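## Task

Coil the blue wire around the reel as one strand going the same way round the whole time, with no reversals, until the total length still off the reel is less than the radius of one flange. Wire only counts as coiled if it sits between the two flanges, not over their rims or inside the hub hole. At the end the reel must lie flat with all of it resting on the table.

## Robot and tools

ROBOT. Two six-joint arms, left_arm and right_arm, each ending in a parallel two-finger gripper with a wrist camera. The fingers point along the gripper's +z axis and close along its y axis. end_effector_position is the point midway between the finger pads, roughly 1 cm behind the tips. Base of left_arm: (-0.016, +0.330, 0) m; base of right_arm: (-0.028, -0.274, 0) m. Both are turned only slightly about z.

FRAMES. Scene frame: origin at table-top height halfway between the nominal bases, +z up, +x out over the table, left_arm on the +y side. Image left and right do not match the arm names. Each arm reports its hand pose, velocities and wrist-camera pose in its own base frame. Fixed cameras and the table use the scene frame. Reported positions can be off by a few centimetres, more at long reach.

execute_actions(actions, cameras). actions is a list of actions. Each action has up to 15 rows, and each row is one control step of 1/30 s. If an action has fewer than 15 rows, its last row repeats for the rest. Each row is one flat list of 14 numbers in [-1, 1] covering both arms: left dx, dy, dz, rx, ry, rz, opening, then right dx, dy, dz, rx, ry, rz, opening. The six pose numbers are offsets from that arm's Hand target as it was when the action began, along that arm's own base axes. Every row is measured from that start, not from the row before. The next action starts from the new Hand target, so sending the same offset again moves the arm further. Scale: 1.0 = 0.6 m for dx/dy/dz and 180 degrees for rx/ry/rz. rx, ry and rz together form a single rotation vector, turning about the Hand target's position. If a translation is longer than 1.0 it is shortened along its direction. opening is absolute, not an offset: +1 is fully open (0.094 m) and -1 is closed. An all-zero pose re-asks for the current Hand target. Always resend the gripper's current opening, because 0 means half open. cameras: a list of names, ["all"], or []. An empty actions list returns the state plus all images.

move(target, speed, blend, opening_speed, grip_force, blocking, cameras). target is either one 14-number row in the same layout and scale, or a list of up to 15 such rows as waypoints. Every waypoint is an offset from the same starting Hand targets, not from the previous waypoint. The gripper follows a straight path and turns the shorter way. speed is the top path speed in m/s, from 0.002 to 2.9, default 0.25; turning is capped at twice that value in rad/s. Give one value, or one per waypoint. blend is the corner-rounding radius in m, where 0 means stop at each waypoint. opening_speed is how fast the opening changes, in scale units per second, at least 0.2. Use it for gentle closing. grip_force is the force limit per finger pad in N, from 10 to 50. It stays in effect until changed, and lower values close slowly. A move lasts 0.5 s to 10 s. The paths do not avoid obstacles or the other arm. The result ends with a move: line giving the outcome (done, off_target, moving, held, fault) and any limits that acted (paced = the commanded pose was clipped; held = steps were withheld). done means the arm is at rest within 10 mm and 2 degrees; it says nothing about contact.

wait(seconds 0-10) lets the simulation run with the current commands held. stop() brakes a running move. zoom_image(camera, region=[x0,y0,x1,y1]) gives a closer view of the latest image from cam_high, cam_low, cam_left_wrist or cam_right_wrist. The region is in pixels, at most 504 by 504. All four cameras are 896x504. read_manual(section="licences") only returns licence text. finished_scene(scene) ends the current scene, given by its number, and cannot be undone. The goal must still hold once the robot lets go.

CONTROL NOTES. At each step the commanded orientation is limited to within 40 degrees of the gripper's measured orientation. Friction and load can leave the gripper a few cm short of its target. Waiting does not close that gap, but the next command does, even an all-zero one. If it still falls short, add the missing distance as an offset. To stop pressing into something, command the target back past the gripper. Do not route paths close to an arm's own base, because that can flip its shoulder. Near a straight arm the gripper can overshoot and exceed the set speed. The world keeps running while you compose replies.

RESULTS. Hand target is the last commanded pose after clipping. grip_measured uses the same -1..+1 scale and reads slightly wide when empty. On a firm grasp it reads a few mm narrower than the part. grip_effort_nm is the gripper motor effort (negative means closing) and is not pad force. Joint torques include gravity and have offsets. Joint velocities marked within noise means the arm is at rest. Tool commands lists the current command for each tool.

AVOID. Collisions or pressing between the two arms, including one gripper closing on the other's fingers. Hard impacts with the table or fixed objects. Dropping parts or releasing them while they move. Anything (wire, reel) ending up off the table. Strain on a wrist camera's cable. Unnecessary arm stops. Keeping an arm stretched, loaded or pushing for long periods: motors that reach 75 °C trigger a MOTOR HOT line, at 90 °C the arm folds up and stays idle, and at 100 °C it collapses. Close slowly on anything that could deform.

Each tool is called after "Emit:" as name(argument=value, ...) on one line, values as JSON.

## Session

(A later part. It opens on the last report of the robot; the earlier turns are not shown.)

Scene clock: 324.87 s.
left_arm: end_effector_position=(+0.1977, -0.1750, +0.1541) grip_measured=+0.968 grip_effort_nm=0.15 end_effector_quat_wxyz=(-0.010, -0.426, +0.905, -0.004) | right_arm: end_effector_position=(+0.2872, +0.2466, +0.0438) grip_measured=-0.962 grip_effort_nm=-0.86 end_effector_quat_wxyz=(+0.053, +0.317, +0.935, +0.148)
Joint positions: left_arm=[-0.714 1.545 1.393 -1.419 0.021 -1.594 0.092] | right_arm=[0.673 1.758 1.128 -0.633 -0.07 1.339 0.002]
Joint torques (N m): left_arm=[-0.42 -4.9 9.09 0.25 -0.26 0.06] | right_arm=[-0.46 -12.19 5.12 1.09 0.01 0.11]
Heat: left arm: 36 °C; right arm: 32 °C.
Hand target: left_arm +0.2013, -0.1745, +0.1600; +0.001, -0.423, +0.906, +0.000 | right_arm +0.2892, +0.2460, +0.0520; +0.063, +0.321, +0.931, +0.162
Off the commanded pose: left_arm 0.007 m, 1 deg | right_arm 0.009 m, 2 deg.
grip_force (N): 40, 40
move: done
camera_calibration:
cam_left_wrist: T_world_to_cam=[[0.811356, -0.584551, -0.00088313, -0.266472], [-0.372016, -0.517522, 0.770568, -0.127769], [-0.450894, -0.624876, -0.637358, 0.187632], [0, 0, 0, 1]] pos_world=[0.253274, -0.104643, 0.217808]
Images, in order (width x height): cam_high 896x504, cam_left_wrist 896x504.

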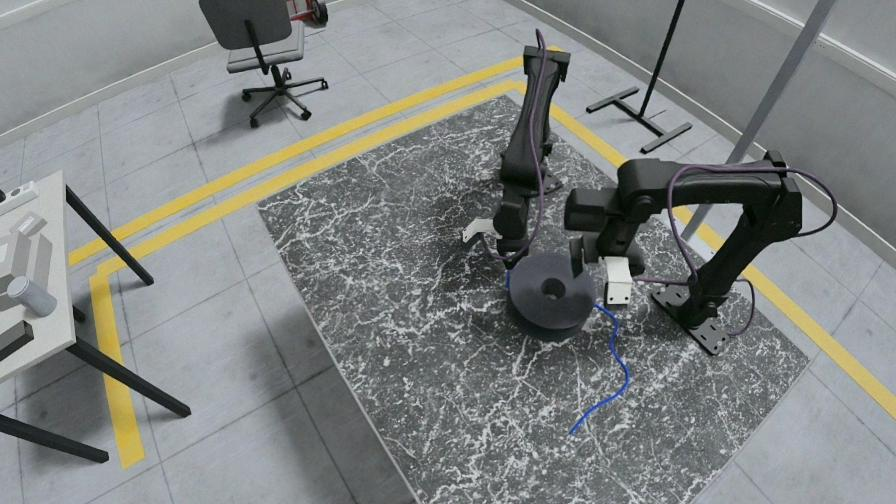

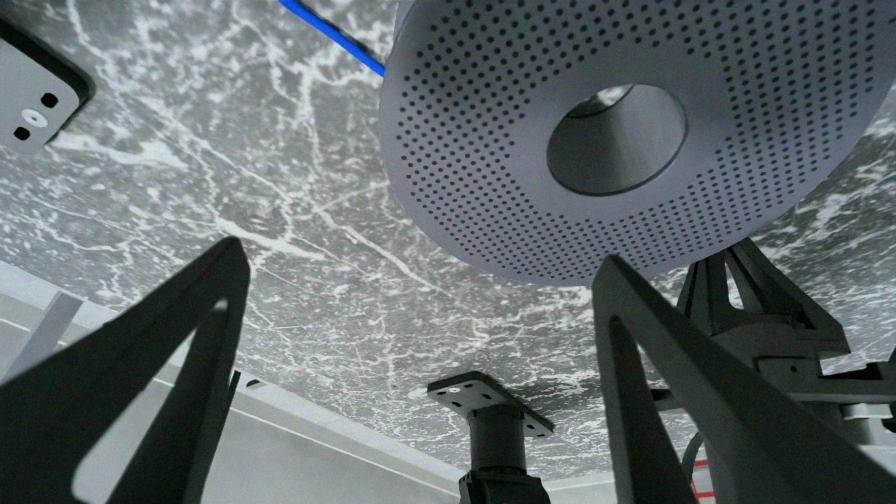

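Emit:
move(target=[0, -0.0288, -0.1083, 0, 0, 0, 0.97, 0, 0, 0, 0, 0, 0, -0.97], speed=0.1, cameras=["cam_left_wrist"])

Scene clock: 349.97 s.
left_arm: end_effector_position=(+0.2029, -0.1957, +0.1008) grip_measured=+0.968 grip_effort_nm=0.15 end_effector_quat_wxyz=(-0.006, -0.421, +0.907, -0.012) | right_arm: end_effector_position=(+0.2872, +0.2466, +0.0438) grip_measured=-0.962 grip_effort_nm=-0.86 end_effector_quat_wxyz=(+0.053, +0.317, +0.935, +0.148)
Joint positions: left_arm=[-0.758 1.598 1.233 -1.187 0.019 -1.627 0.092] | right_arm=[0.673 1.758 1.128 -0.633 -0.07 1.339 0.002]
Joint torques (N m): left_arm=[-0.62 -5.61 4.88 0.52 -0.26 -0.07] | right_arm=[-0.5 -12.22 5.08 1.11 0.01 0.12]
Heat: left arm: 36 °C; right arm: 31 °C.
Hand target: left_arm +0.2013, -0.1918, +0.0950; +0.001, -0.423, +0.906, +0.000 | right_arm +0.2892, +0.2460, +0.0520; +0.063, +0.321, +0.931, +0.162
Off the commanded pose: left_arm 0.007 m, 2 deg | right_arm 0.009 m, 2 deg.
grip_force (N): 40, 40
move: done
camera_calibration:
cam_left_wrist: T_world_to_cam=[[0.804252, -0.594007, 0.0183033, -0.285208], [-0.389653, -0.503813, 0.770937, -0.0891481], [-0.44872, -0.627159, -0.636649, 0.142057], [0, 0, 0, 1]] pos_world=[0.258386, -0.125237, 0.164388]
Images, in order (width x height): cam_left_wrist 896x504.

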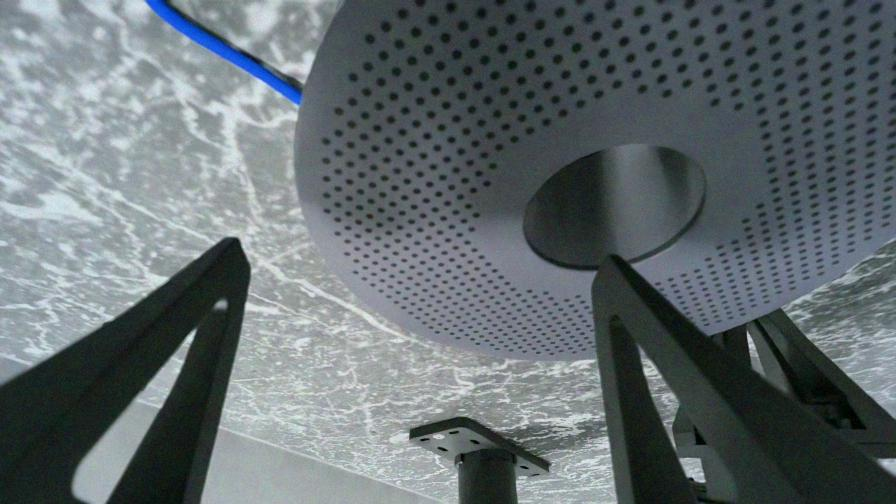

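Emit:
move(target=[-0.0057, 0.005, -0.0683, 0, 0, 0, 0.97, 0, 0, 0, 0, 0, 0, -0.97], speed=0.06, cameras=["cam_left_wrist", "cam_low"])

Scene clock: 357.87 s.
left_arm: end_effector_position=(+0.2005, -0.1934, +0.0604) grip_measured=+0.968 grip_effort_nm=0.15 end_effector_quat_wxyz=(-0.005, -0.421, +0.907, -0.014) | right_arm: end_effector_position=(+0.2872, +0.2466, +0.0438) grip_measured=-0.962 grip_effort_nm=-0.86 end_effector_quat_wxyz=(+0.053, +0.317, +0.935, +0.148)
Joint positions: left_arm=[-0.758 1.614 1.086 -1.021 0.019 -1.628 0.092] | right_arm=[0.673 1.758 1.128 -0.633 -0.07 1.339 0.002]
Joint torques (N m): left_arm=[-0.7 -5.46 4.67 0.52 -0.26 -0.08] | right_arm=[-0.32 -12.07 4.96 1.09 -0.04 0.09]
Heat: left arm: 35 °C; right arm: 31 °C.
Hand target: left_arm +0.1979, -0.1888, +0.0540; +0.001, -0.423, +0.906, +0.000 | right_arm +0.2892, +0.2460, +0.0520; +0.063, +0.321, +0.931, +0.162
Off the commanded pose: left_arm 0.008 m, 2 deg | right_arm 0.009 m, 2 deg.
grip_force (N): 40, 40
move: done
camera_calibration:
cam_left_wrist: T_world_to_cam=[[0.804908, -0.593029, 0.0209912, -0.281142], [-0.390584, -0.502839, 0.771101, -0.0574067], [-0.44673, -0.628864, -0.636366, 0.115999], [0, 0, 0, 1]] pos_world=[0.255691, -0.122644, 0.123986]
Images, in order (width x height): cam_low 896x504, cam_left_wrist 896x504.

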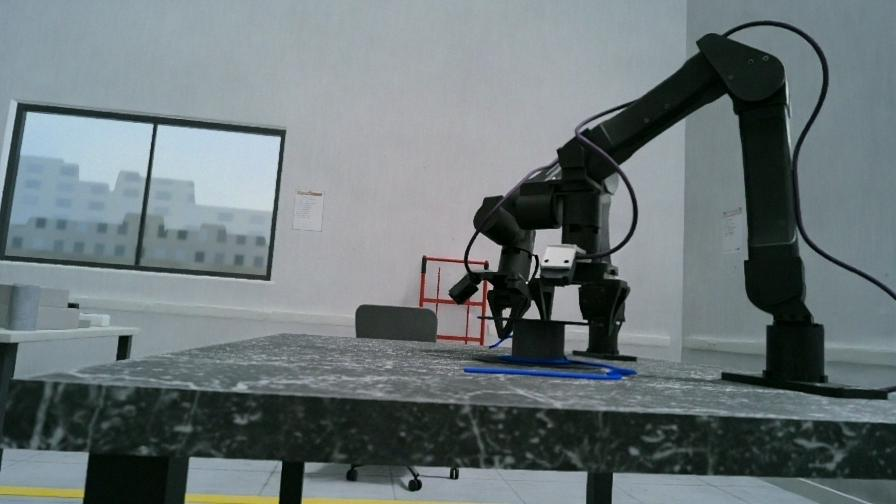

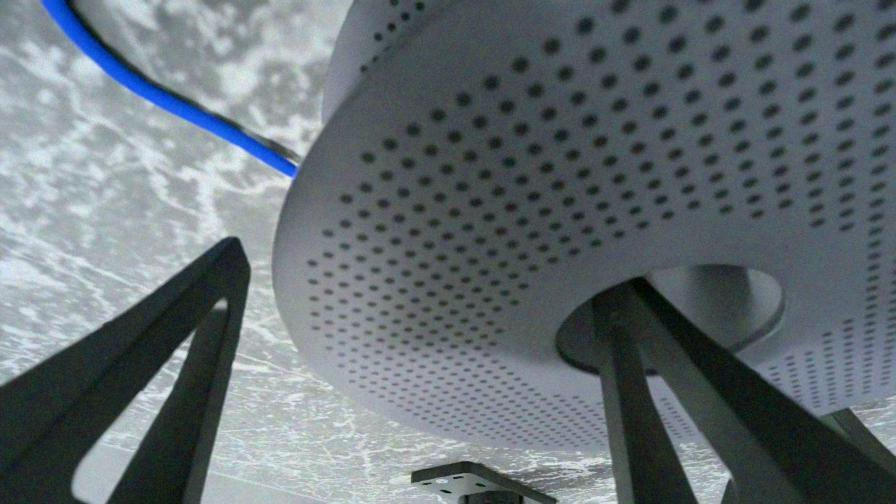

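Emit:
move(target=[0, 0, 0, 0, 0, 0, 0.3, 0, 0, 0, 0, 0, 0, -0.97], speed=0.05, opening_speed=0.4, grip_force=[28, 40], cameras=["cam_left_wrist", "cam_right_wrist", "cam_high"])

Scene clock: 363.53 s.
left_arm: end_effector_position=(+0.2024, -0.1954, +0.0604) grip_measured=+0.503 grip_effort_nm=-0.60 end_effector_quat_wxyz=(-0.002, -0.421, +0.907, -0.018) | right_arm: end_effector_position=(+0.2872, +0.2466, +0.0438) grip_measured=-0.962 grip_effort_nm=-0.86 end_effector_quat_wxyz=(+0.053, +0.318, +0.935, +0.148)
Joint positions: left_arm=[-0.76 1.614 1.086 -1.01 0.018 -1.629 0.071] | right_arm=[0.673 1.758 1.128 -0.633 -0.07 1.339 0.002]
Joint torques (N m): left_arm=[-0.55 -5.46 4.71 0.44 -0.25 -0.07] | right_arm=[-0.31 -12.08 5.23 1.08 0 0.07]
Heat: left arm: 35 °C; right arm: 31 °C.
Hand target: left_arm +0.1979, -0.1888, +0.0540; +0.001, -0.423, +0.906, +0.000 | right_arm +0.2891, +0.2459, +0.0520; +0.063, +0.321, +0.931, +0.162
Off the commanded pose: left_arm 0.010 m, 2 deg | right_arm 0.009 m, 2 deg.
grip_force (N): 28, 40
move: done
camera_calibration:
cam_left_wrist: T_world_to_cam=[[0.804221, -0.593463, 0.0320963, -0.284554], [-0.397902, -0.497523, 0.770808, -0.0552022], [-0.441477, -0.632671, -0.636259, 0.113775], [0, 0, 0, 1]] pos_world=[0.257108, -0.124355, 0.124074]
cam_right_wrist: T_world_to_cam=[[-0.519077, -0.797293, -0.308032, 0.355255], [-0.69774, 0.18711, 0.691483, 0.131481], [-0.493679, 0.573859, -0.653427, 0.141649], [0, 0, 0, 1]] pos_world=[0.346073, 0.177354, 0.111071]
Images, in order (width x height): cam_high 896x504, cam_left_wrist 896x504, cam_right_wrist 896x504.

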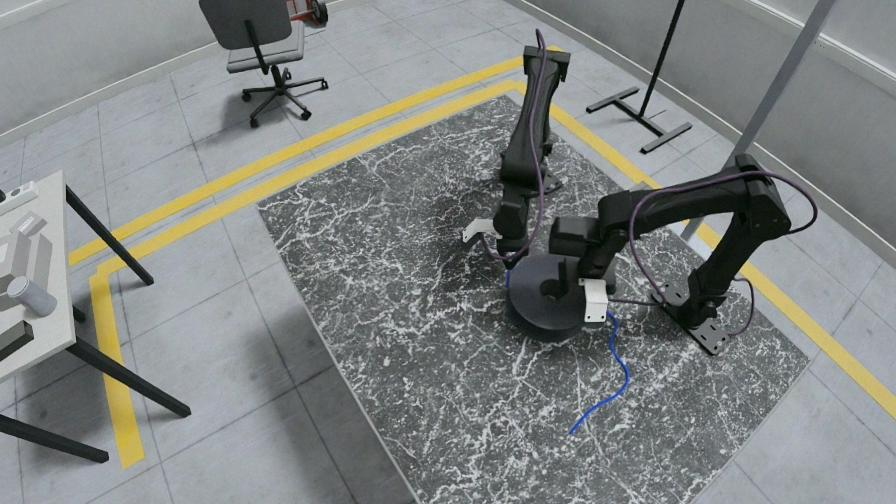

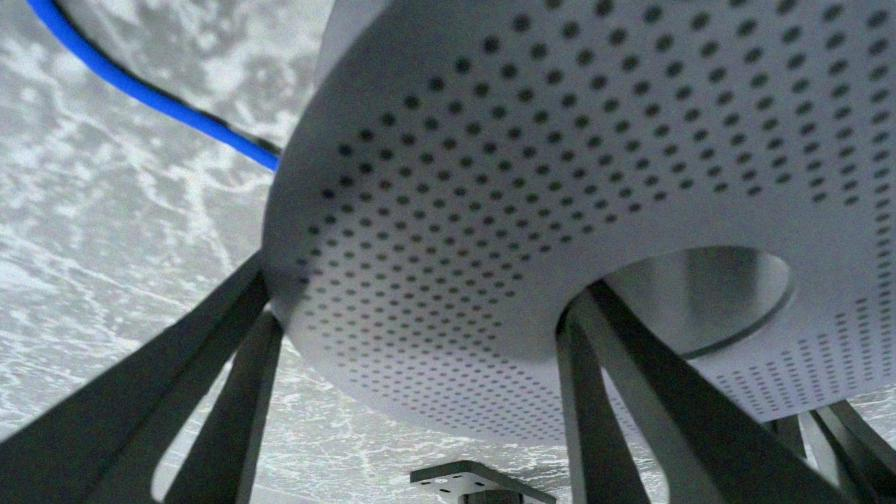

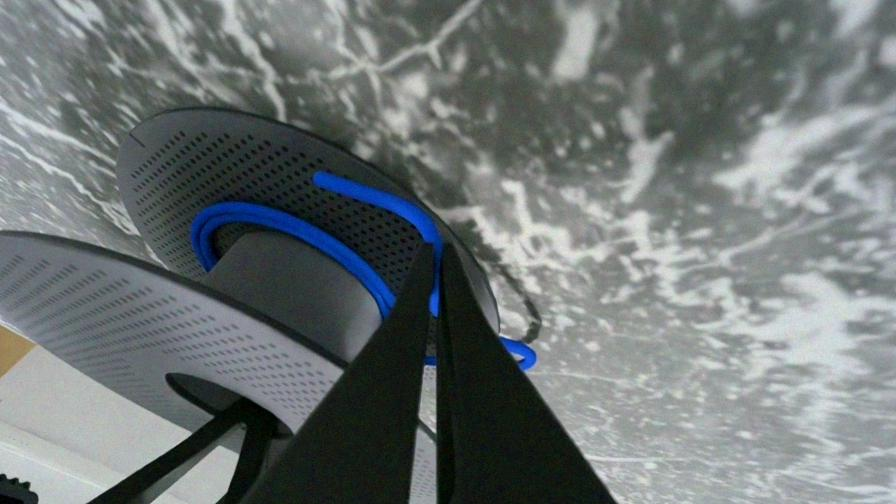

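Emit:
move(target=[[0.0417, 0.029, 0, 0, 0, -0.1667, 0.3, -0.0215, 0.0004, 0.0033, 0, 0, 0, -0.97], [0.0927, 0.0335, 0, 0, 0, -0.3333, 0.3, -0.043, 0.0008, 0.0067, 0, 0, 0, -0.97]], speed=0.07, blend=0.01, cameras=["all"])

Emit:
zoom_image(camera="cam_low", region=[440, 290, 660, 400])

Scene clock: 396.17 s.
left_arm: end_effector_position=(+0.2525, -0.1748, +0.0606) grip_measured=+0.502 grip_effort_nm=-0.60 end_effector_quat_wxyz=(+0.012, +0.080, +0.997, -0.018) | right_arm: end_effector_position=(+0.2629, +0.2474, +0.0494) grip_measured=-0.962 grip_effort_nm=-0.86 end_effector_quat_wxyz=(+0.050, +0.321, +0.933, +0.154)
Joint positions: left_arm=[-0.597 1.705 1.186 -1.014 0.02 -0.438 0.071] | right_arm=[0.719 1.68 1.058 -0.631 -0.066 1.391 0.002]
Joint torques (N m): left_arm=[0.47 -4.79 6.86 0.37 -0.26 0.22] | right_arm=[0.31 -11.23 5 1.05 0.15 0.1]
Heat: left arm: 34 °C; right arm: 31 °C.
Hand target: left_arm +0.2535, -0.1686, +0.0540; +0.001, +0.087, +0.996, +0.000 | right_arm +0.2633, +0.2464, +0.0560; +0.063, +0.321, +0.931, +0.162
Off the commanded pose: left_arm 0.009 m, 3 deg | right_arm 0.007 m, 2 deg.
grip_force (N): 28, 40
move: off_target (left_arm)
camera_calibration:
cam_left_wrist: T_world_to_cam=[[-0.093298, -0.994917, 0.0378962, -0.156619], [-0.665307, 0.0906154, 0.74105, 0.146985], [-0.740717, 0.0439259, -0.670379, 0.34493], [0, 0, 0, 1]] pos_world=[0.338673, -0.184293, 0.128246]
cam_right_wrist: T_world_to_cam=[[-0.524104, -0.790547, -0.31678, 0.345166], [-0.694635, 0.181598, 0.696064, 0.11085], [-0.492745, 0.584857, -0.644318, 0.129418], [0, 0, 0, 1]] pos_world=[0.321674, 0.177049, 0.115569]

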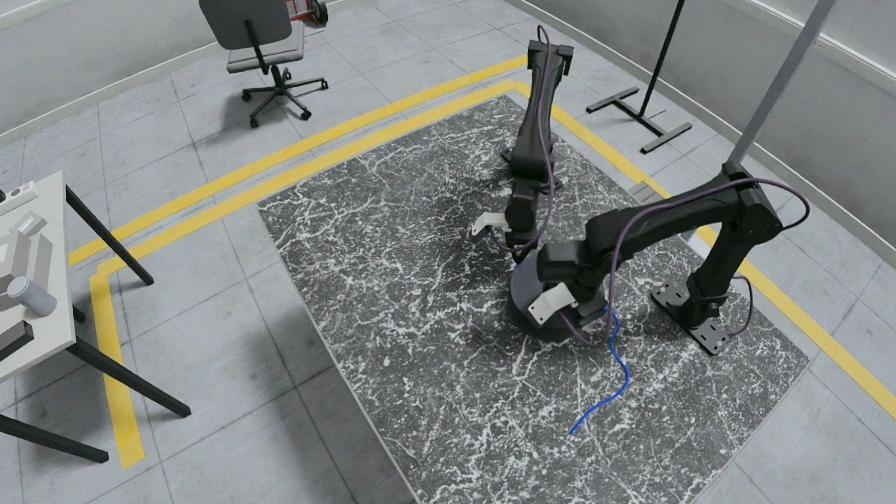

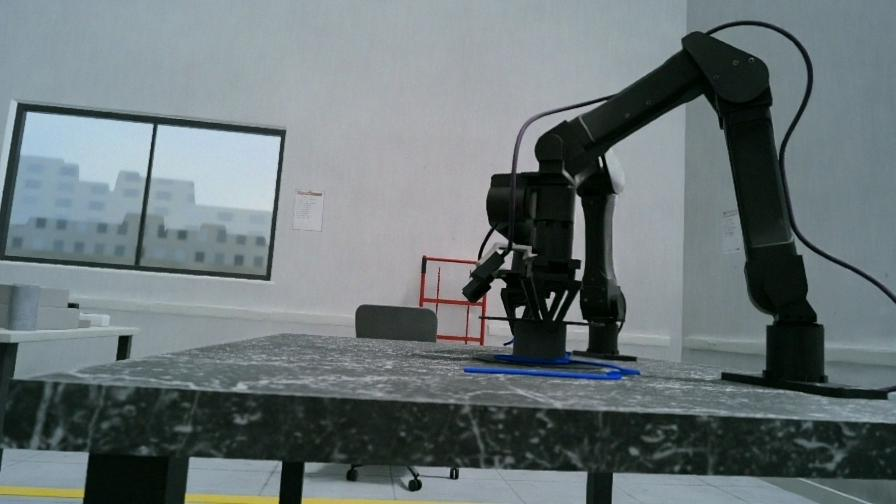

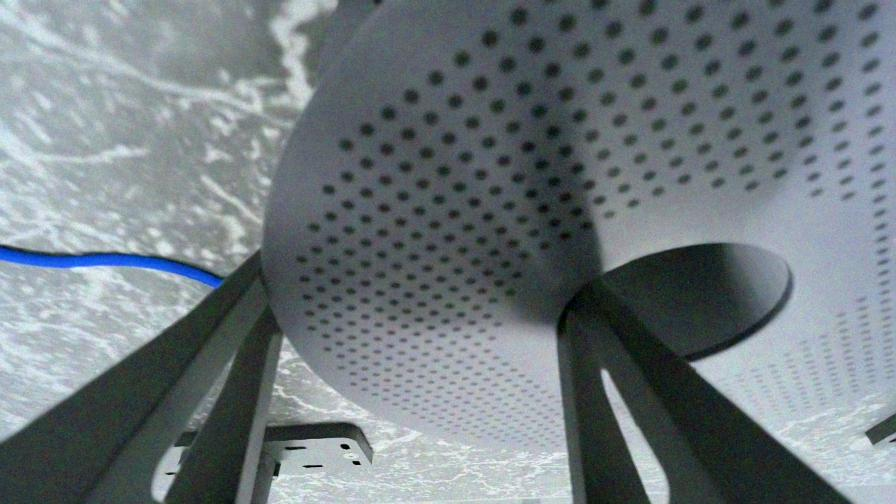

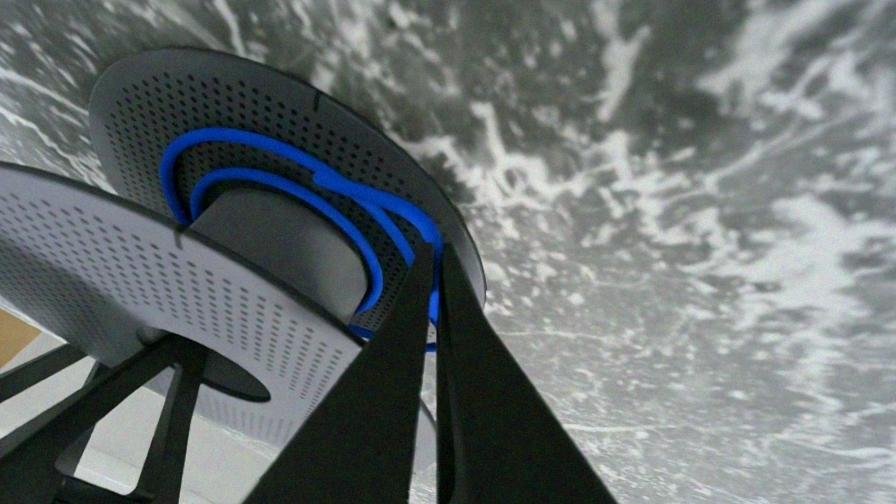

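Scaled by 2.291 from the camera's 896x504 image, which has a finer 1280x720 frame.

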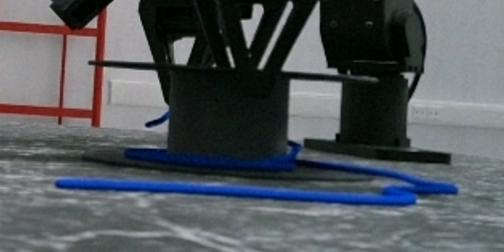

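Emit:
move(target=[0, 0, 0, 0, 0, 0, 0.3, -0.0335, 0.0487, -0.005, 0.1288, -0.0556, 0.1441, -0.97], speed=0.06, cameras=["cam_right_wrist", "cam_high"])

Emit:
zoom_image(camera="cam_right_wrist", region=[200, 0, 600, 360])

Scene clock: 431.60 s.
left_arm: end_effector_position=(+0.2525, -0.1748, +0.0606) grip_measured=+0.502 grip_effort_nm=-0.60 end_effector_quat_wxyz=(+0.012, +0.082, +0.996, -0.018) | right_arm: end_effector_position=(+0.2412, +0.2712, +0.0445) grip_measured=-0.963 grip_effort_nm=-0.86 end_effector_quat_wxyz=(+0.029, +0.113, +0.926, +0.360)
Joint positions: left_arm=[-0.597 1.705 1.186 -1.014 0.02 -0.432 0.071] | right_arm=[0.608 1.574 0.717 -0.132 -0.483 0.998 0.002]
Joint torques (N m): left_arm=[0.46 -4.77 6.86 0.36 -0.25 0.23] | right_arm=[-0.44 -8.28 5.27 1.8 -0.47 -0.21]
Heat: left arm: 36 °C; right arm: 30 °C.
Hand target: left_arm +0.2535, -0.1686, +0.0540; +0.001, +0.087, +0.996, +0.000 | right_arm +0.2431, +0.2757, +0.0530; +0.039, +0.097, +0.919, +0.381
Off the commanded pose: left_arm 0.009 m, 2 deg | right_arm 0.010 m, 3 deg.
grip_force (N): 28, 40
move: off_target (right_arm)
camera_calibration:
cam_right_wrist: T_world_to_cam=[[-0.116589, -0.731823, -0.671448, 0.252632], [-0.755164, -0.373789, 0.538525, 0.267012], [-0.645085, 0.569839, -0.509066, 0.136476], [0, 0, 0, 1]] pos_world=[0.319131, 0.206919, 0.0953119]
Images, in order (width x height): cam_high 896x504, cam_right_wrist 896x504.

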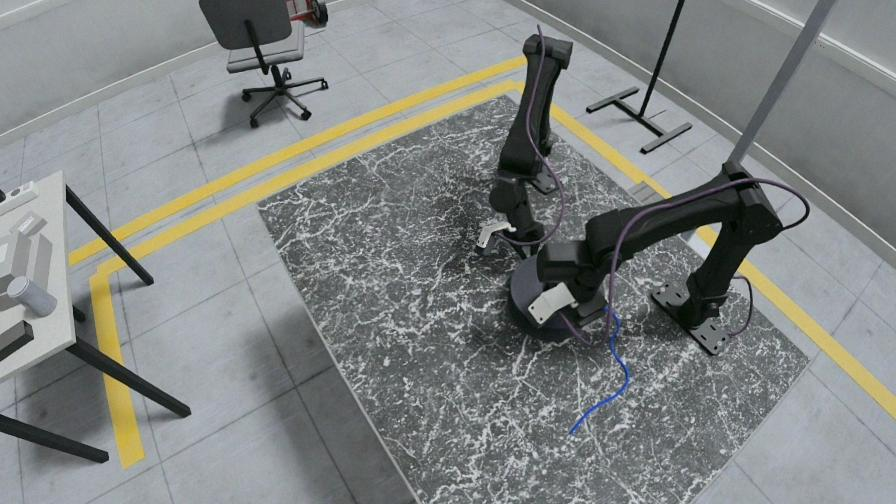

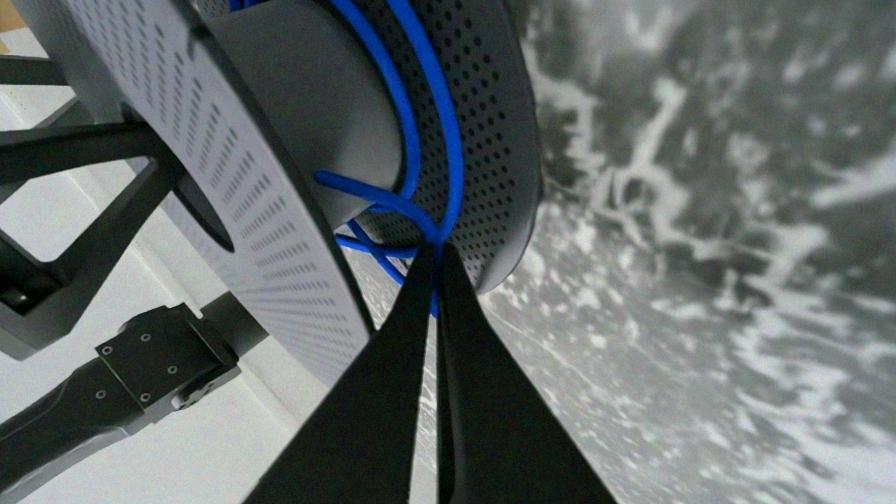

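Scaled by 1.260 from the camera's 896x504 image, which has a finer 1280x720 frame.

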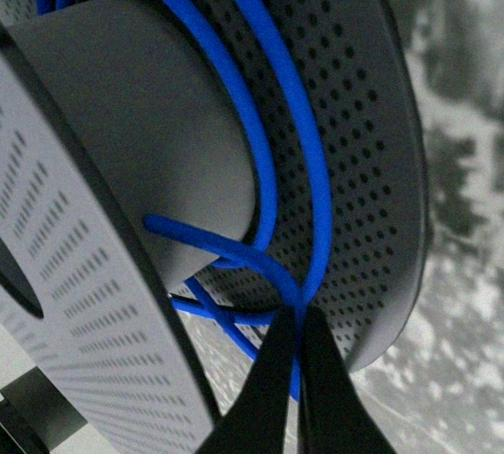

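Emit:
move(target=[0, 0, 0, 0, 0, 0, 0.3, 0, 0, 0, 0, 0, 0, -0.76], speed=0.04, opening_speed=0.2, cameras=["cam_right_wrist"])

Emit:
zoom_image(camera="cam_right_wrist", region=[200, 0, 600, 360])

Scene clock: 440.53 s.
left_arm: end_effector_position=(+0.2523, -0.1747, +0.0606) grip_measured=+0.502 grip_effort_nm=-0.60 end_effector_quat_wxyz=(+0.011, +0.087, +0.996, -0.018) | right_arm: end_effector_position=(+0.2399, +0.2695, +0.0424) grip_measured=-0.763 grip_effort_nm=0.13 end_effector_quat_wxyz=(+0.027, +0.113, +0.927, +0.358)
Joint positions: left_arm=[-0.597 1.705 1.186 -1.015 0.02 -0.424 0.071] | right_arm=[0.606 1.574 0.71 -0.132 -0.484 0.994 0.011]
Joint torques (N m): left_arm=[0.43 -4.77 6.89 0.38 -0.25 0.11] | right_arm=[-0.18 -8.08 5.59 1.81 -0.51 -0.17]
Heat: left arm: 36 °C; right arm: 30 °C.
Hand target: left_arm +0.2535, -0.1686, +0.0540; +0.001, +0.087, +0.996, +0.000 | right_arm +0.2432, +0.2756, +0.0530; +0.039, +0.097, +0.919, +0.381
Off the commanded pose: left_arm 0.009 m, 2 deg | right_arm 0.013 m, 4 deg.
grip_force (N): 28, 40
move: off_target (right_arm)
camera_calibration:
cam_right_wrist: T_world_to_cam=[[-0.118087, -0.734508, -0.668246, 0.250739], [-0.75312, -0.372358, 0.542365, 0.265539], [-0.647198, 0.567316, -0.509202, 0.136654], [0, 0, 0, 1]] pos_world=[0.318034, 0.205519, 0.0931205]
Images, in order (width x height): cam_right_wrist 896x504.

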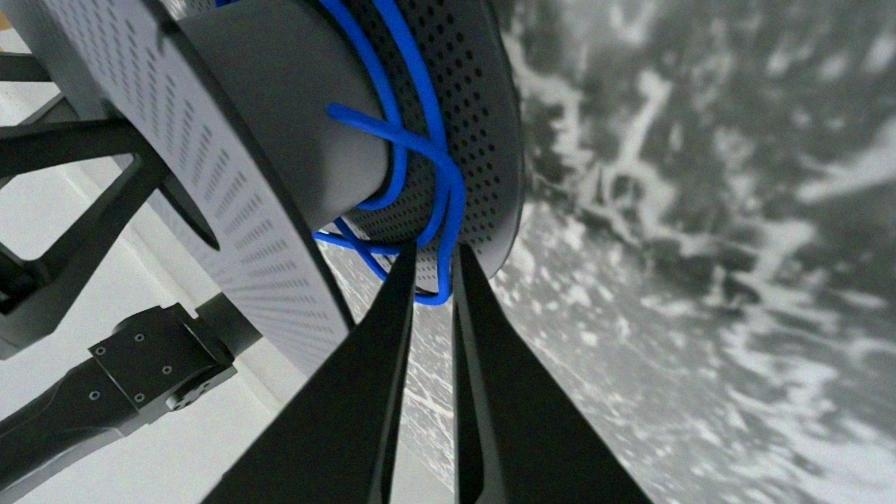

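Scaled by 1.260 from the camera's 896x504 image, which has a finer 1280x720 frame.

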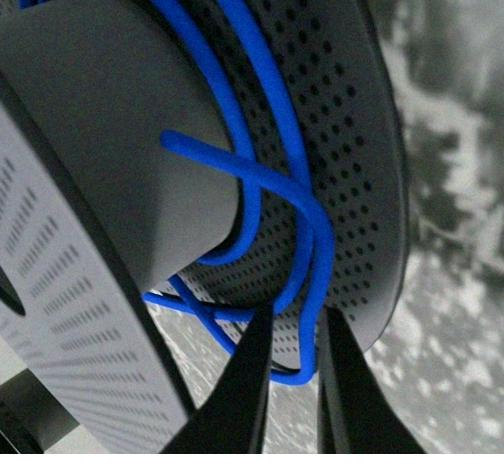

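Emit:
move(target=[[0, 0, 0, 0, 0, 0, 0.3, -0.0203, -0.0752, 0.0817, 0, 0, 0, -0.76], [0, 0, 0, 0, 0, 0, 0.3, -0.005, -0.126, 0.278, 0, 0, 0, -0.76]], speed=0.1, blend=0.02, cameras=["cam_right_wrist", "cam_high"])

Emit:
zoom_image(camera="cam_right_wrist", region=[200, 0, 600, 260])

Scene clock: 469.33 s.
left_arm: end_effector_position=(+0.2523, -0.1747, +0.0606) grip_measured=+0.502 grip_effort_nm=-0.60 end_effector_quat_wxyz=(+0.011, +0.087, +0.996, -0.018) | right_arm: end_effector_position=(+0.2382, +0.1989, +0.2073) grip_measured=-0.762 grip_effort_nm=0.11 end_effector_quat_wxyz=(+0.030, +0.108, +0.922, +0.371)
Joint positions: left_arm=[-0.597 1.705 1.186 -1.015 0.02 -0.424 0.071] | right_arm=[0.34 1.286 1.16 -0.99 -0.637 0.725 0.011]
Joint torques (N m): left_arm=[0.43 -4.78 6.86 0.38 -0.26 0.12] | right_arm=[-0.72 -4.77 9.11 0.96 -0.48 -0.19]
Heat: left arm: 36 °C; right arm: 30 °C.
Hand target: left_arm +0.2535, -0.1686, +0.0540; +0.001, +0.087, +0.996, +0.000 | right_arm +0.2401, +0.2000, +0.2199; +0.039, +0.097, +0.919, +0.381
Off the commanded pose: left_arm 0.009 m, 2 deg | right_arm 0.013 m, 2 deg.
grip_force (N): 28, 40
move: off_target (right_arm)
camera_calibration:
cam_right_wrist: T_world_to_cam=[[-0.105828, -0.71612, -0.689908, 0.306852], [-0.756584, -0.392236, 0.523194, 0.157269], [-0.645276, 0.577341, -0.500295, 0.255358], [0, 0, 0, 1]] pos_world=[0.316237, 0.134001, 0.257171]
Images, in order (width x height): cam_high 896x504, cam_right_wrist 896x504.

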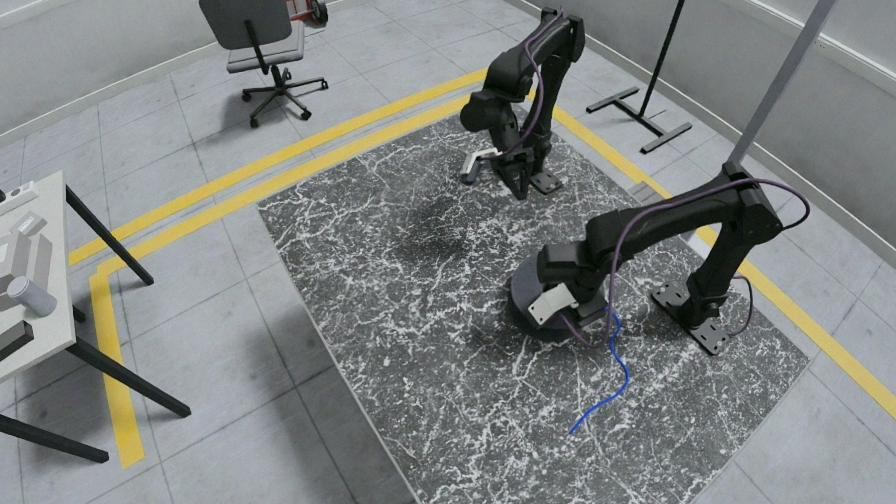

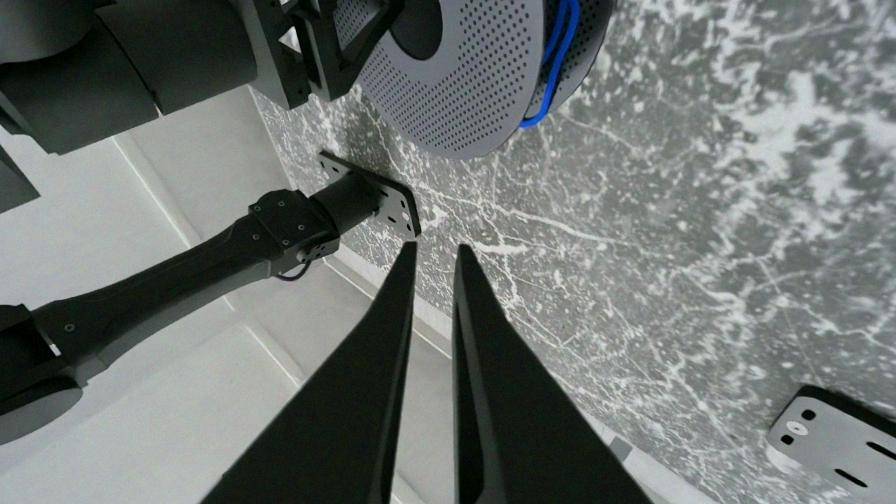

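Scaled by 1.260 from the camera's 896x504 image, which has a finer 1280x720 frame.

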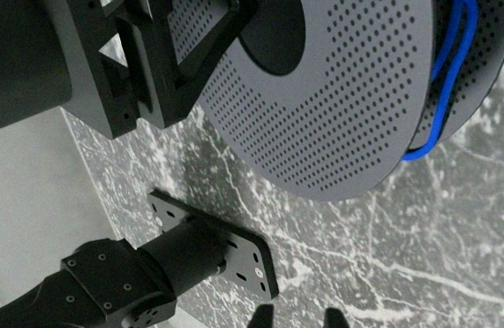

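Emit:
move(target=[[-0.0627, -0.0078, 0, 0, 0, 0.1944, 0.3, 0, 0, 0, 0, 0, 0, -0.76], [-0.1107, -0.0473, 0, 0, 0, 0.3889, 0.3, 0, 0, 0, 0, 0, 0, -0.76]], speed=0.08, blend=0.01, cameras=["cam_left_wrist", "cam_right_wrist", "cam_high", "cam_low"])

Emit:
zoom_image(camera="cam_low", region=[440, 290, 660, 400])

Scene clock: 489.70 s.
left_arm: end_effector_position=(+0.1953, -0.2061, +0.0602) grip_measured=+0.502 grip_effort_nm=-0.60 end_effector_quat_wxyz=(-0.001, -0.493, +0.870, -0.017) | right_arm: end_effector_position=(+0.2381, +0.1988, +0.2072) grip_measured=-0.762 grip_effort_nm=0.11 end_effector_quat_wxyz=(+0.029, +0.108, +0.922, +0.371)
Joint positions: left_arm=[-0.809 1.624 1.096 -1.01 0.011 -1.84 0.071] | right_arm=[0.34 1.286 1.16 -0.991 -0.637 0.725 0.011]
Joint velocities: left_arm=[within noise] | right_arm=[0.002 0.002 0.002 0.022 0.037 -0.154 0]
Joint torques (N m): left_arm=[-0.66 -6.63 3.41 0.44 -0.18 -0.12] | right_arm=[-0.49 -4.67 9.44 0.95 -0.46 -0.19]
Heat: left arm: 35 °C; right arm: 31 °C.
Hand target: left_arm +0.1872, -0.1971, +0.0541; +0.001, -0.500, +0.866, +0.000 | right_arm +0.2402, +0.2000, +0.2199; +0.040, +0.097, +0.919, +0.381
Off the commanded pose: left_arm 0.014 m, 2 deg | right_arm 0.013 m, 2 deg.
grip_force (N): 28, 40
move: off_target (left_arm, right_arm)
camera_calibration:
cam_left_wrist: T_world_to_cam=[[0.889928, -0.455146, 0.0294964, -0.273358], [-0.310305, -0.556794, 0.770514, -0.0924416], [-0.334273, -0.694855, -0.63674, 0.0700196], [0, 0, 0, 1]] pos_world=[0.23799, -0.127235, 0.123875]
cam_right_wrist: T_world_to_cam=[[-0.105889, -0.716391, -0.689616, 0.306753], [-0.756221, -0.392313, 0.523661, 0.157022], [-0.645692, 0.576952, -0.500209, 0.255406], [0, 0, 0, 1]] pos_world=[0.316138, 0.134, 0.257072]

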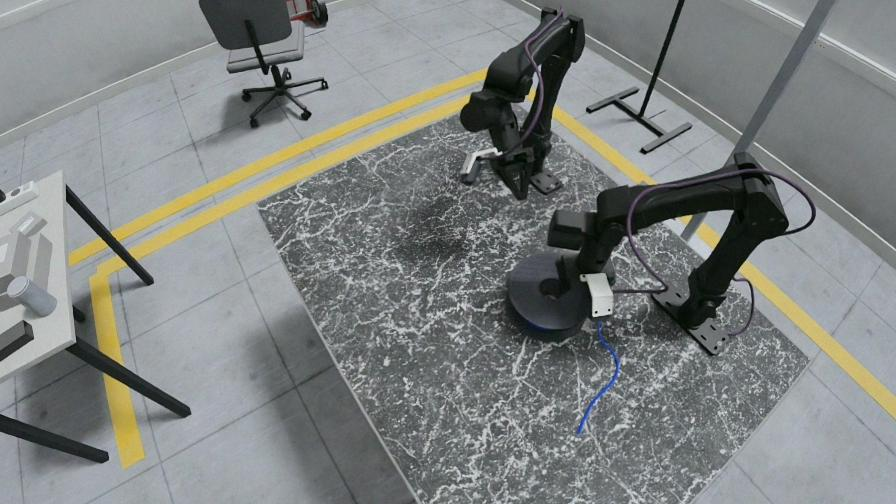

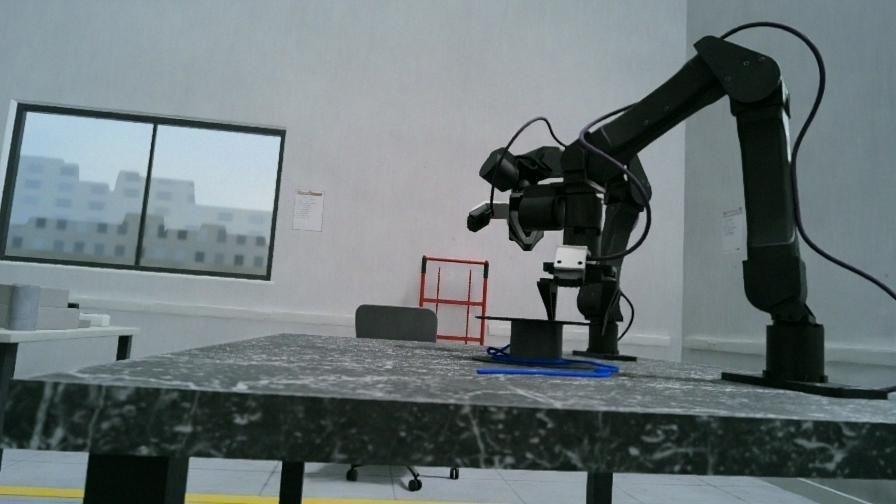

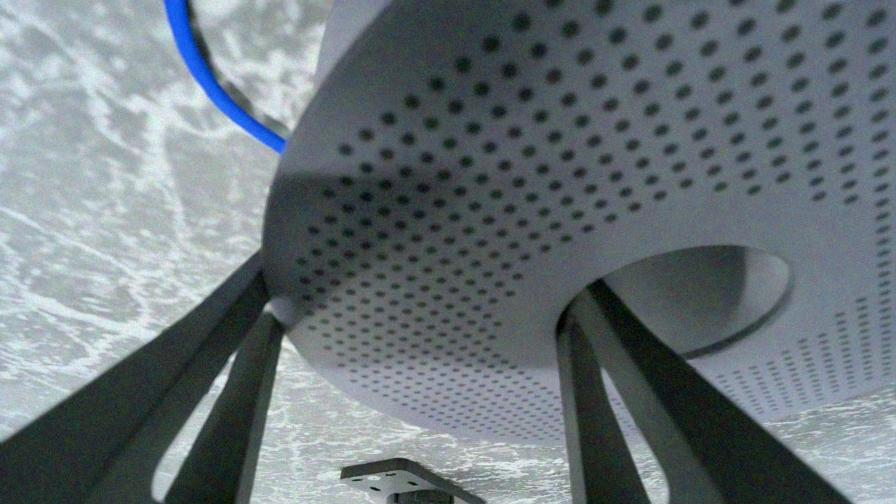

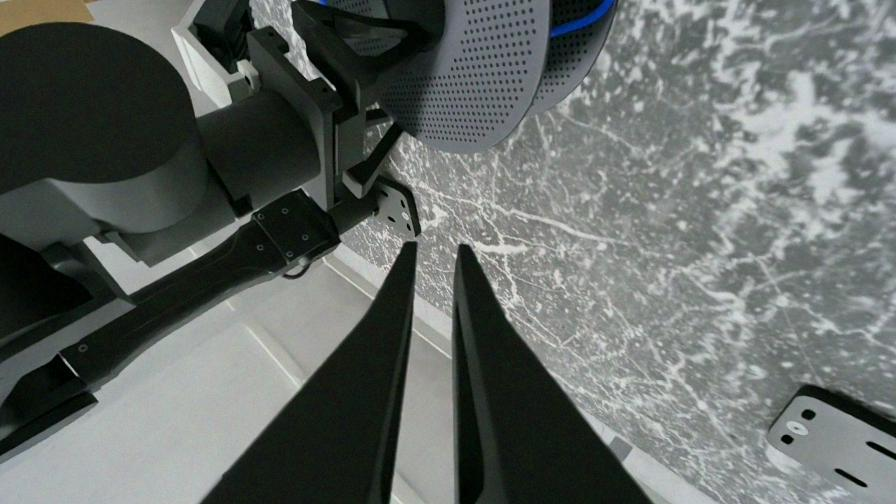

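Scaled by 2.291 from the camera's 896x504 image, which has a finer 1280x720 frame.

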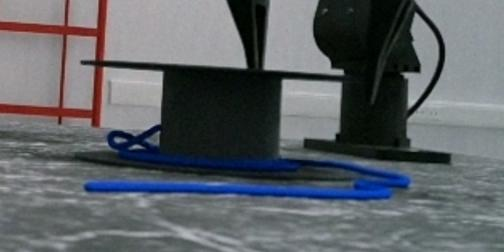

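Emit:
move(target=[[0, 0, 0, 0, 0, 0, 0.97, 0, 0, 0, 0, 0, 0, -0.76], [0, 0, 0.2, 0, 0, 0, 0.97, 0, 0, 0, 0, 0, 0, -0.76]], speed=0.12, opening_speed=0.6)

Scene clock: 497.53 s.
left_arm: end_effector_position=(+0.1870, -0.1974, +0.1646) grip_measured=+0.968 grip_effort_nm=0.14 end_effector_quat_wxyz=(-0.007, -0.498, +0.867, +0.005) | right_arm: end_effector_position=(+0.2381, +0.1988, +0.2072) grip_measured=-0.762 grip_effort_nm=0.11 end_effector_quat_wxyz=(+0.029, +0.108, +0.922, +0.371)
Joint positions: left_arm=[-0.809 1.59 1.48 -1.473 0.011 -1.852 0.092] | right_arm=[0.34 1.286 1.16 -0.991 -0.637 0.725 0.011]
Joint torques (N m): left_arm=[-0.57 -6.49 8.68 0.13 -0.18 -0.08] | right_arm=[-0.57 -4.7 9.07 0.95 -0.46 -0.15]
Heat: left arm: 34 °C; right arm: 31 °C.
Hand target: left_arm +0.1872, -0.1970, +0.1740; +0.000, -0.500, +0.866, +0.000 | right_arm +0.2402, +0.2000, +0.2199; +0.040, +0.097, +0.919, +0.381
Off the commanded pose: left_arm 0.010 m, 1 deg | right_arm 0.013 m, 2 deg.
grip_force (N): 28, 40
move: off_target (right_arm)

Emit:
move(target=[0.3397, 0.3383, -0.115, 0, 0, -0.15, -0.4, 0, 0, 0, 0, 0, 0, -0.76], speed=0.25, opening_speed=1.0, cameras=["cam_left_wrist"])

Scene clock: 520.10 s.
left_arm: end_effector_position=(+0.3852, +0.0059, +0.1002) grip_measured=-0.398 grip_effort_nm=-0.10 end_effector_quat_wxyz=(-0.006, -0.288, +0.958, -0.001) | right_arm: end_effector_position=(+0.2381, +0.1988, +0.2072) grip_measured=-0.762 grip_effort_nm=0.11 end_effector_quat_wxyz=(+0.029, +0.108, +0.922, +0.371)
Joint positions: left_arm=[0.015 2.026 1.765 -1.321 0.005 -0.568 0.028] | right_arm=[0.34 1.286 1.16 -0.991 -0.637 0.725 0.011]
Joint torques (N m): left_arm=[-0.29 -8.8 9.29 0.3 -0.12 0.07] | right_arm=[-0.4 -4.75 9.31 0.96 -0.47 -0.22]
Heat: left arm: 35 °C; right arm: 31 °C.
Hand target: left_arm +0.3910, +0.0058, +0.1049; +0.000, -0.284, +0.959, +0.000 | right_arm +0.2402, +0.2000, +0.2199; +0.040, +0.097, +0.919, +0.381
Off the commanded pose: left_arm 0.008 m, 1 deg | right_arm 0.013 m, 2 deg.
grip_force (N): 28, 40
move: off_target (right_arm)
camera_calibration:
cam_left_wrist: T_world_to_cam=[[0.604925, -0.796282, -0.000318563, -0.232146], [-0.512814, -0.389884, 0.764861, 0.131311], [-0.60917, -0.462521, -0.644195, 0.411509], [0, 0, 0, 1]] pos_world=[0.458448, 0.0566734, 0.164583]
Images, in order (width x height): cam_left_wrist 896x504.

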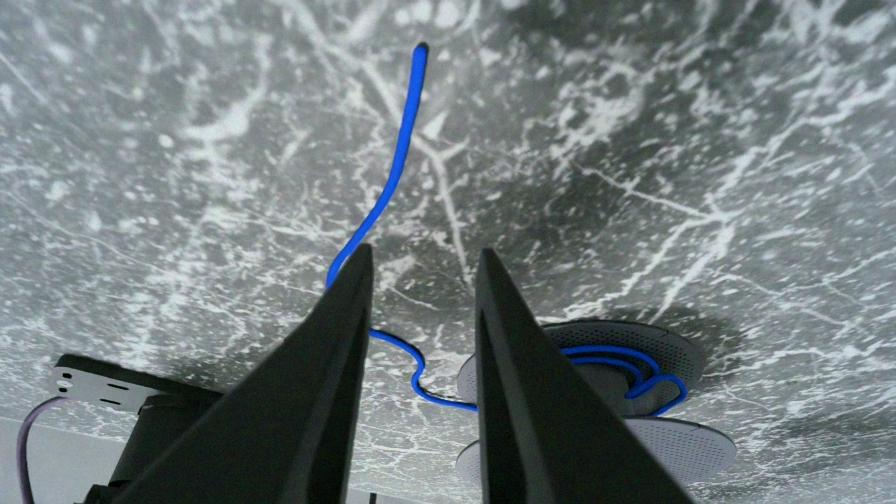

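Emit:
move(target=[[-0.0133, 0.0067, -0.11, 0, 0, -0.0333, -0.4, 0, 0, 0, 0, 0, 0, -0.76], [-0.0133, 0.0067, -0.158, 0, 0, -0.0333, -0.4, 0, 0, 0, 0, 0, 0, -0.76]], speed=0.1, cameras=["cam_left_wrist"])

Scene clock: 535.53 s.
left_arm: end_effector_position=(+0.3848, +0.0059, +0.0163) grip_measured=-0.398 grip_effort_nm=-0.10 end_effector_quat_wxyz=(+0.003, -0.232, +0.973, -0.003) | right_arm: end_effector_position=(+0.2381, +0.1988, +0.2072) grip_measured=-0.762 grip_effort_nm=0.11 end_effector_quat_wxyz=(+0.029, +0.108, +0.922, +0.371)
Joint positions: left_arm=[0.015 2.065 1.485 -0.983 0.005 -0.453 0.028] | right_arm=[0.34 1.286 1.16 -0.991 -0.637 0.725 0.011]
Joint torques (N m): left_arm=[0.57 -9.09 4.86 0.65 -0.12 0.08] | right_arm=[-0.69 -4.59 9.22 0.91 -0.48 -0.22]
Heat: left arm: 36 °C; right arm: 31 °C.
Hand target: left_arm +0.3831, +0.0099, +0.0101; +0.000, -0.234, +0.972, +0.000 | right_arm +0.2402, +0.2000, +0.2199; +0.040, +0.097, +0.919, +0.381
Off the commanded pose: left_arm 0.008 m, 1 deg | right_arm 0.013 m, 2 deg.
grip_force (N): 28, 40
move: off_target (right_arm)
camera_calibration:
cam_left_wrist: T_world_to_cam=[[0.509595, -0.860351, 0.0103969, -0.195051], [-0.568793, -0.327786, 0.754341, 0.21656], [-0.645591, -0.390322, -0.6564, 0.371053], [0, 0, 0, 1]] pos_world=[0.462123, 0.0480029, 0.0822272]
Images, in order (width x height): cam_left_wrist 896x504.

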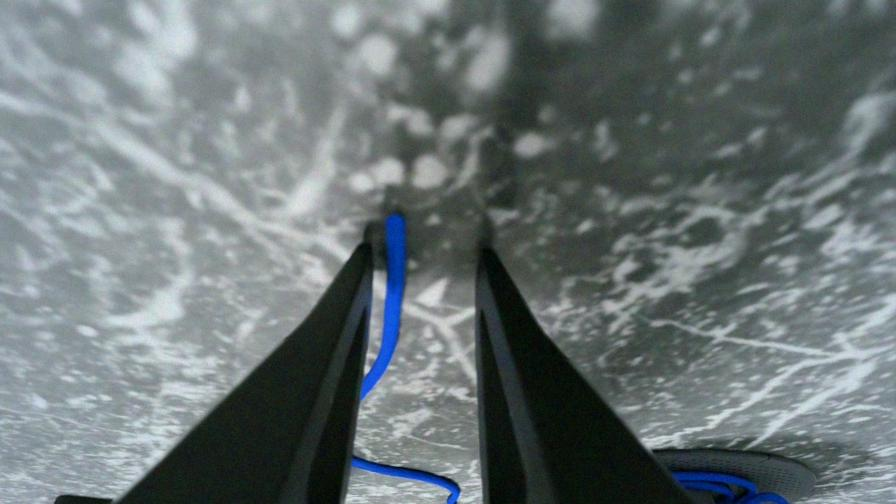

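Emit:
move(target=[-0.0185, 0.0085, -0.0067, 0, 0, 0, -0.4, 0, 0, 0, 0, 0, 0, -0.76], speed=0.05, cameras=["cam_left_wrist"])

Scene clock: 541.43 s.
left_arm: end_effector_position=(+0.3821, +0.0099, +0.0141) grip_measured=-0.398 grip_effort_nm=-0.10 end_effector_quat_wxyz=(+0.012, -0.231, +0.973, -0.006) | right_arm: end_effector_position=(+0.2381, +0.1988, +0.2072) grip_measured=-0.762 grip_effort_nm=0.11 end_effector_quat_wxyz=(+0.029, +0.108, +0.922, +0.371)
Joint positions: left_arm=[0.027 2.042 1.44 -0.942 0.007 -0.44 0.028] | right_arm=[0.34 1.286 1.16 -0.991 -0.637 0.725 0.011]
Joint torques (N m): left_arm=[0.84 -9.52 3.12 0.6 -0.13 0.09] | right_arm=[-0.68 -4.72 9.25 0.95 -0.46 -0.19]
Heat: left arm: 35 °C; right arm: 31 °C.
Hand target: left_arm +0.3719, +0.0150, +0.0062; +0.000, -0.234, +0.972, +0.000 | right_arm +0.2402, +0.2000, +0.2199; +0.040, +0.097, +0.919, +0.381
Off the commanded pose: left_arm 0.014 m, 2 deg | right_arm 0.013 m, 2 deg.
grip_force (N): 28, 40
move: off_target (left_arm, right_arm)
camera_calibration:
cam_left_wrist: T_world_to_cam=[[0.507992, -0.8611, 0.0212149, -0.189776], [-0.583628, -0.325979, 0.743718, 0.223723], [-0.6335, -0.390185, -0.668157, 0.364935], [0, 0, 0, 1]] pos_world=[0.458163, 0.0519046, 0.081473]
Images, in order (width x height): cam_left_wrist 896x504.

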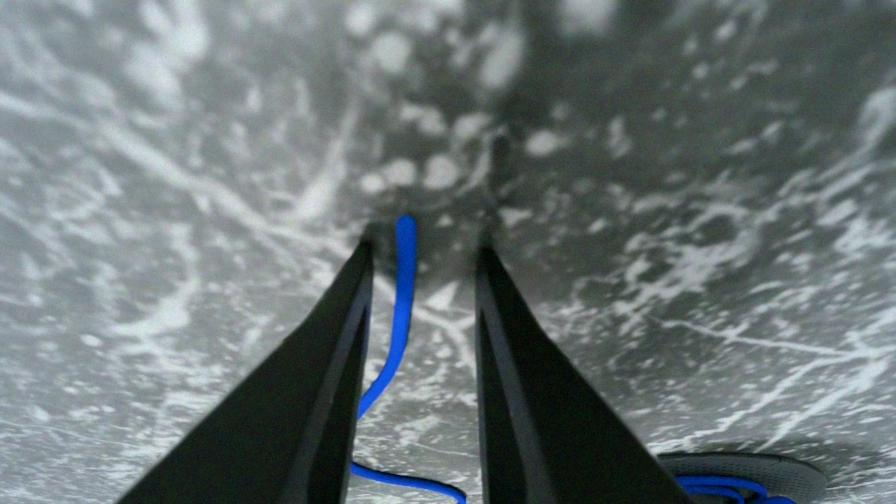

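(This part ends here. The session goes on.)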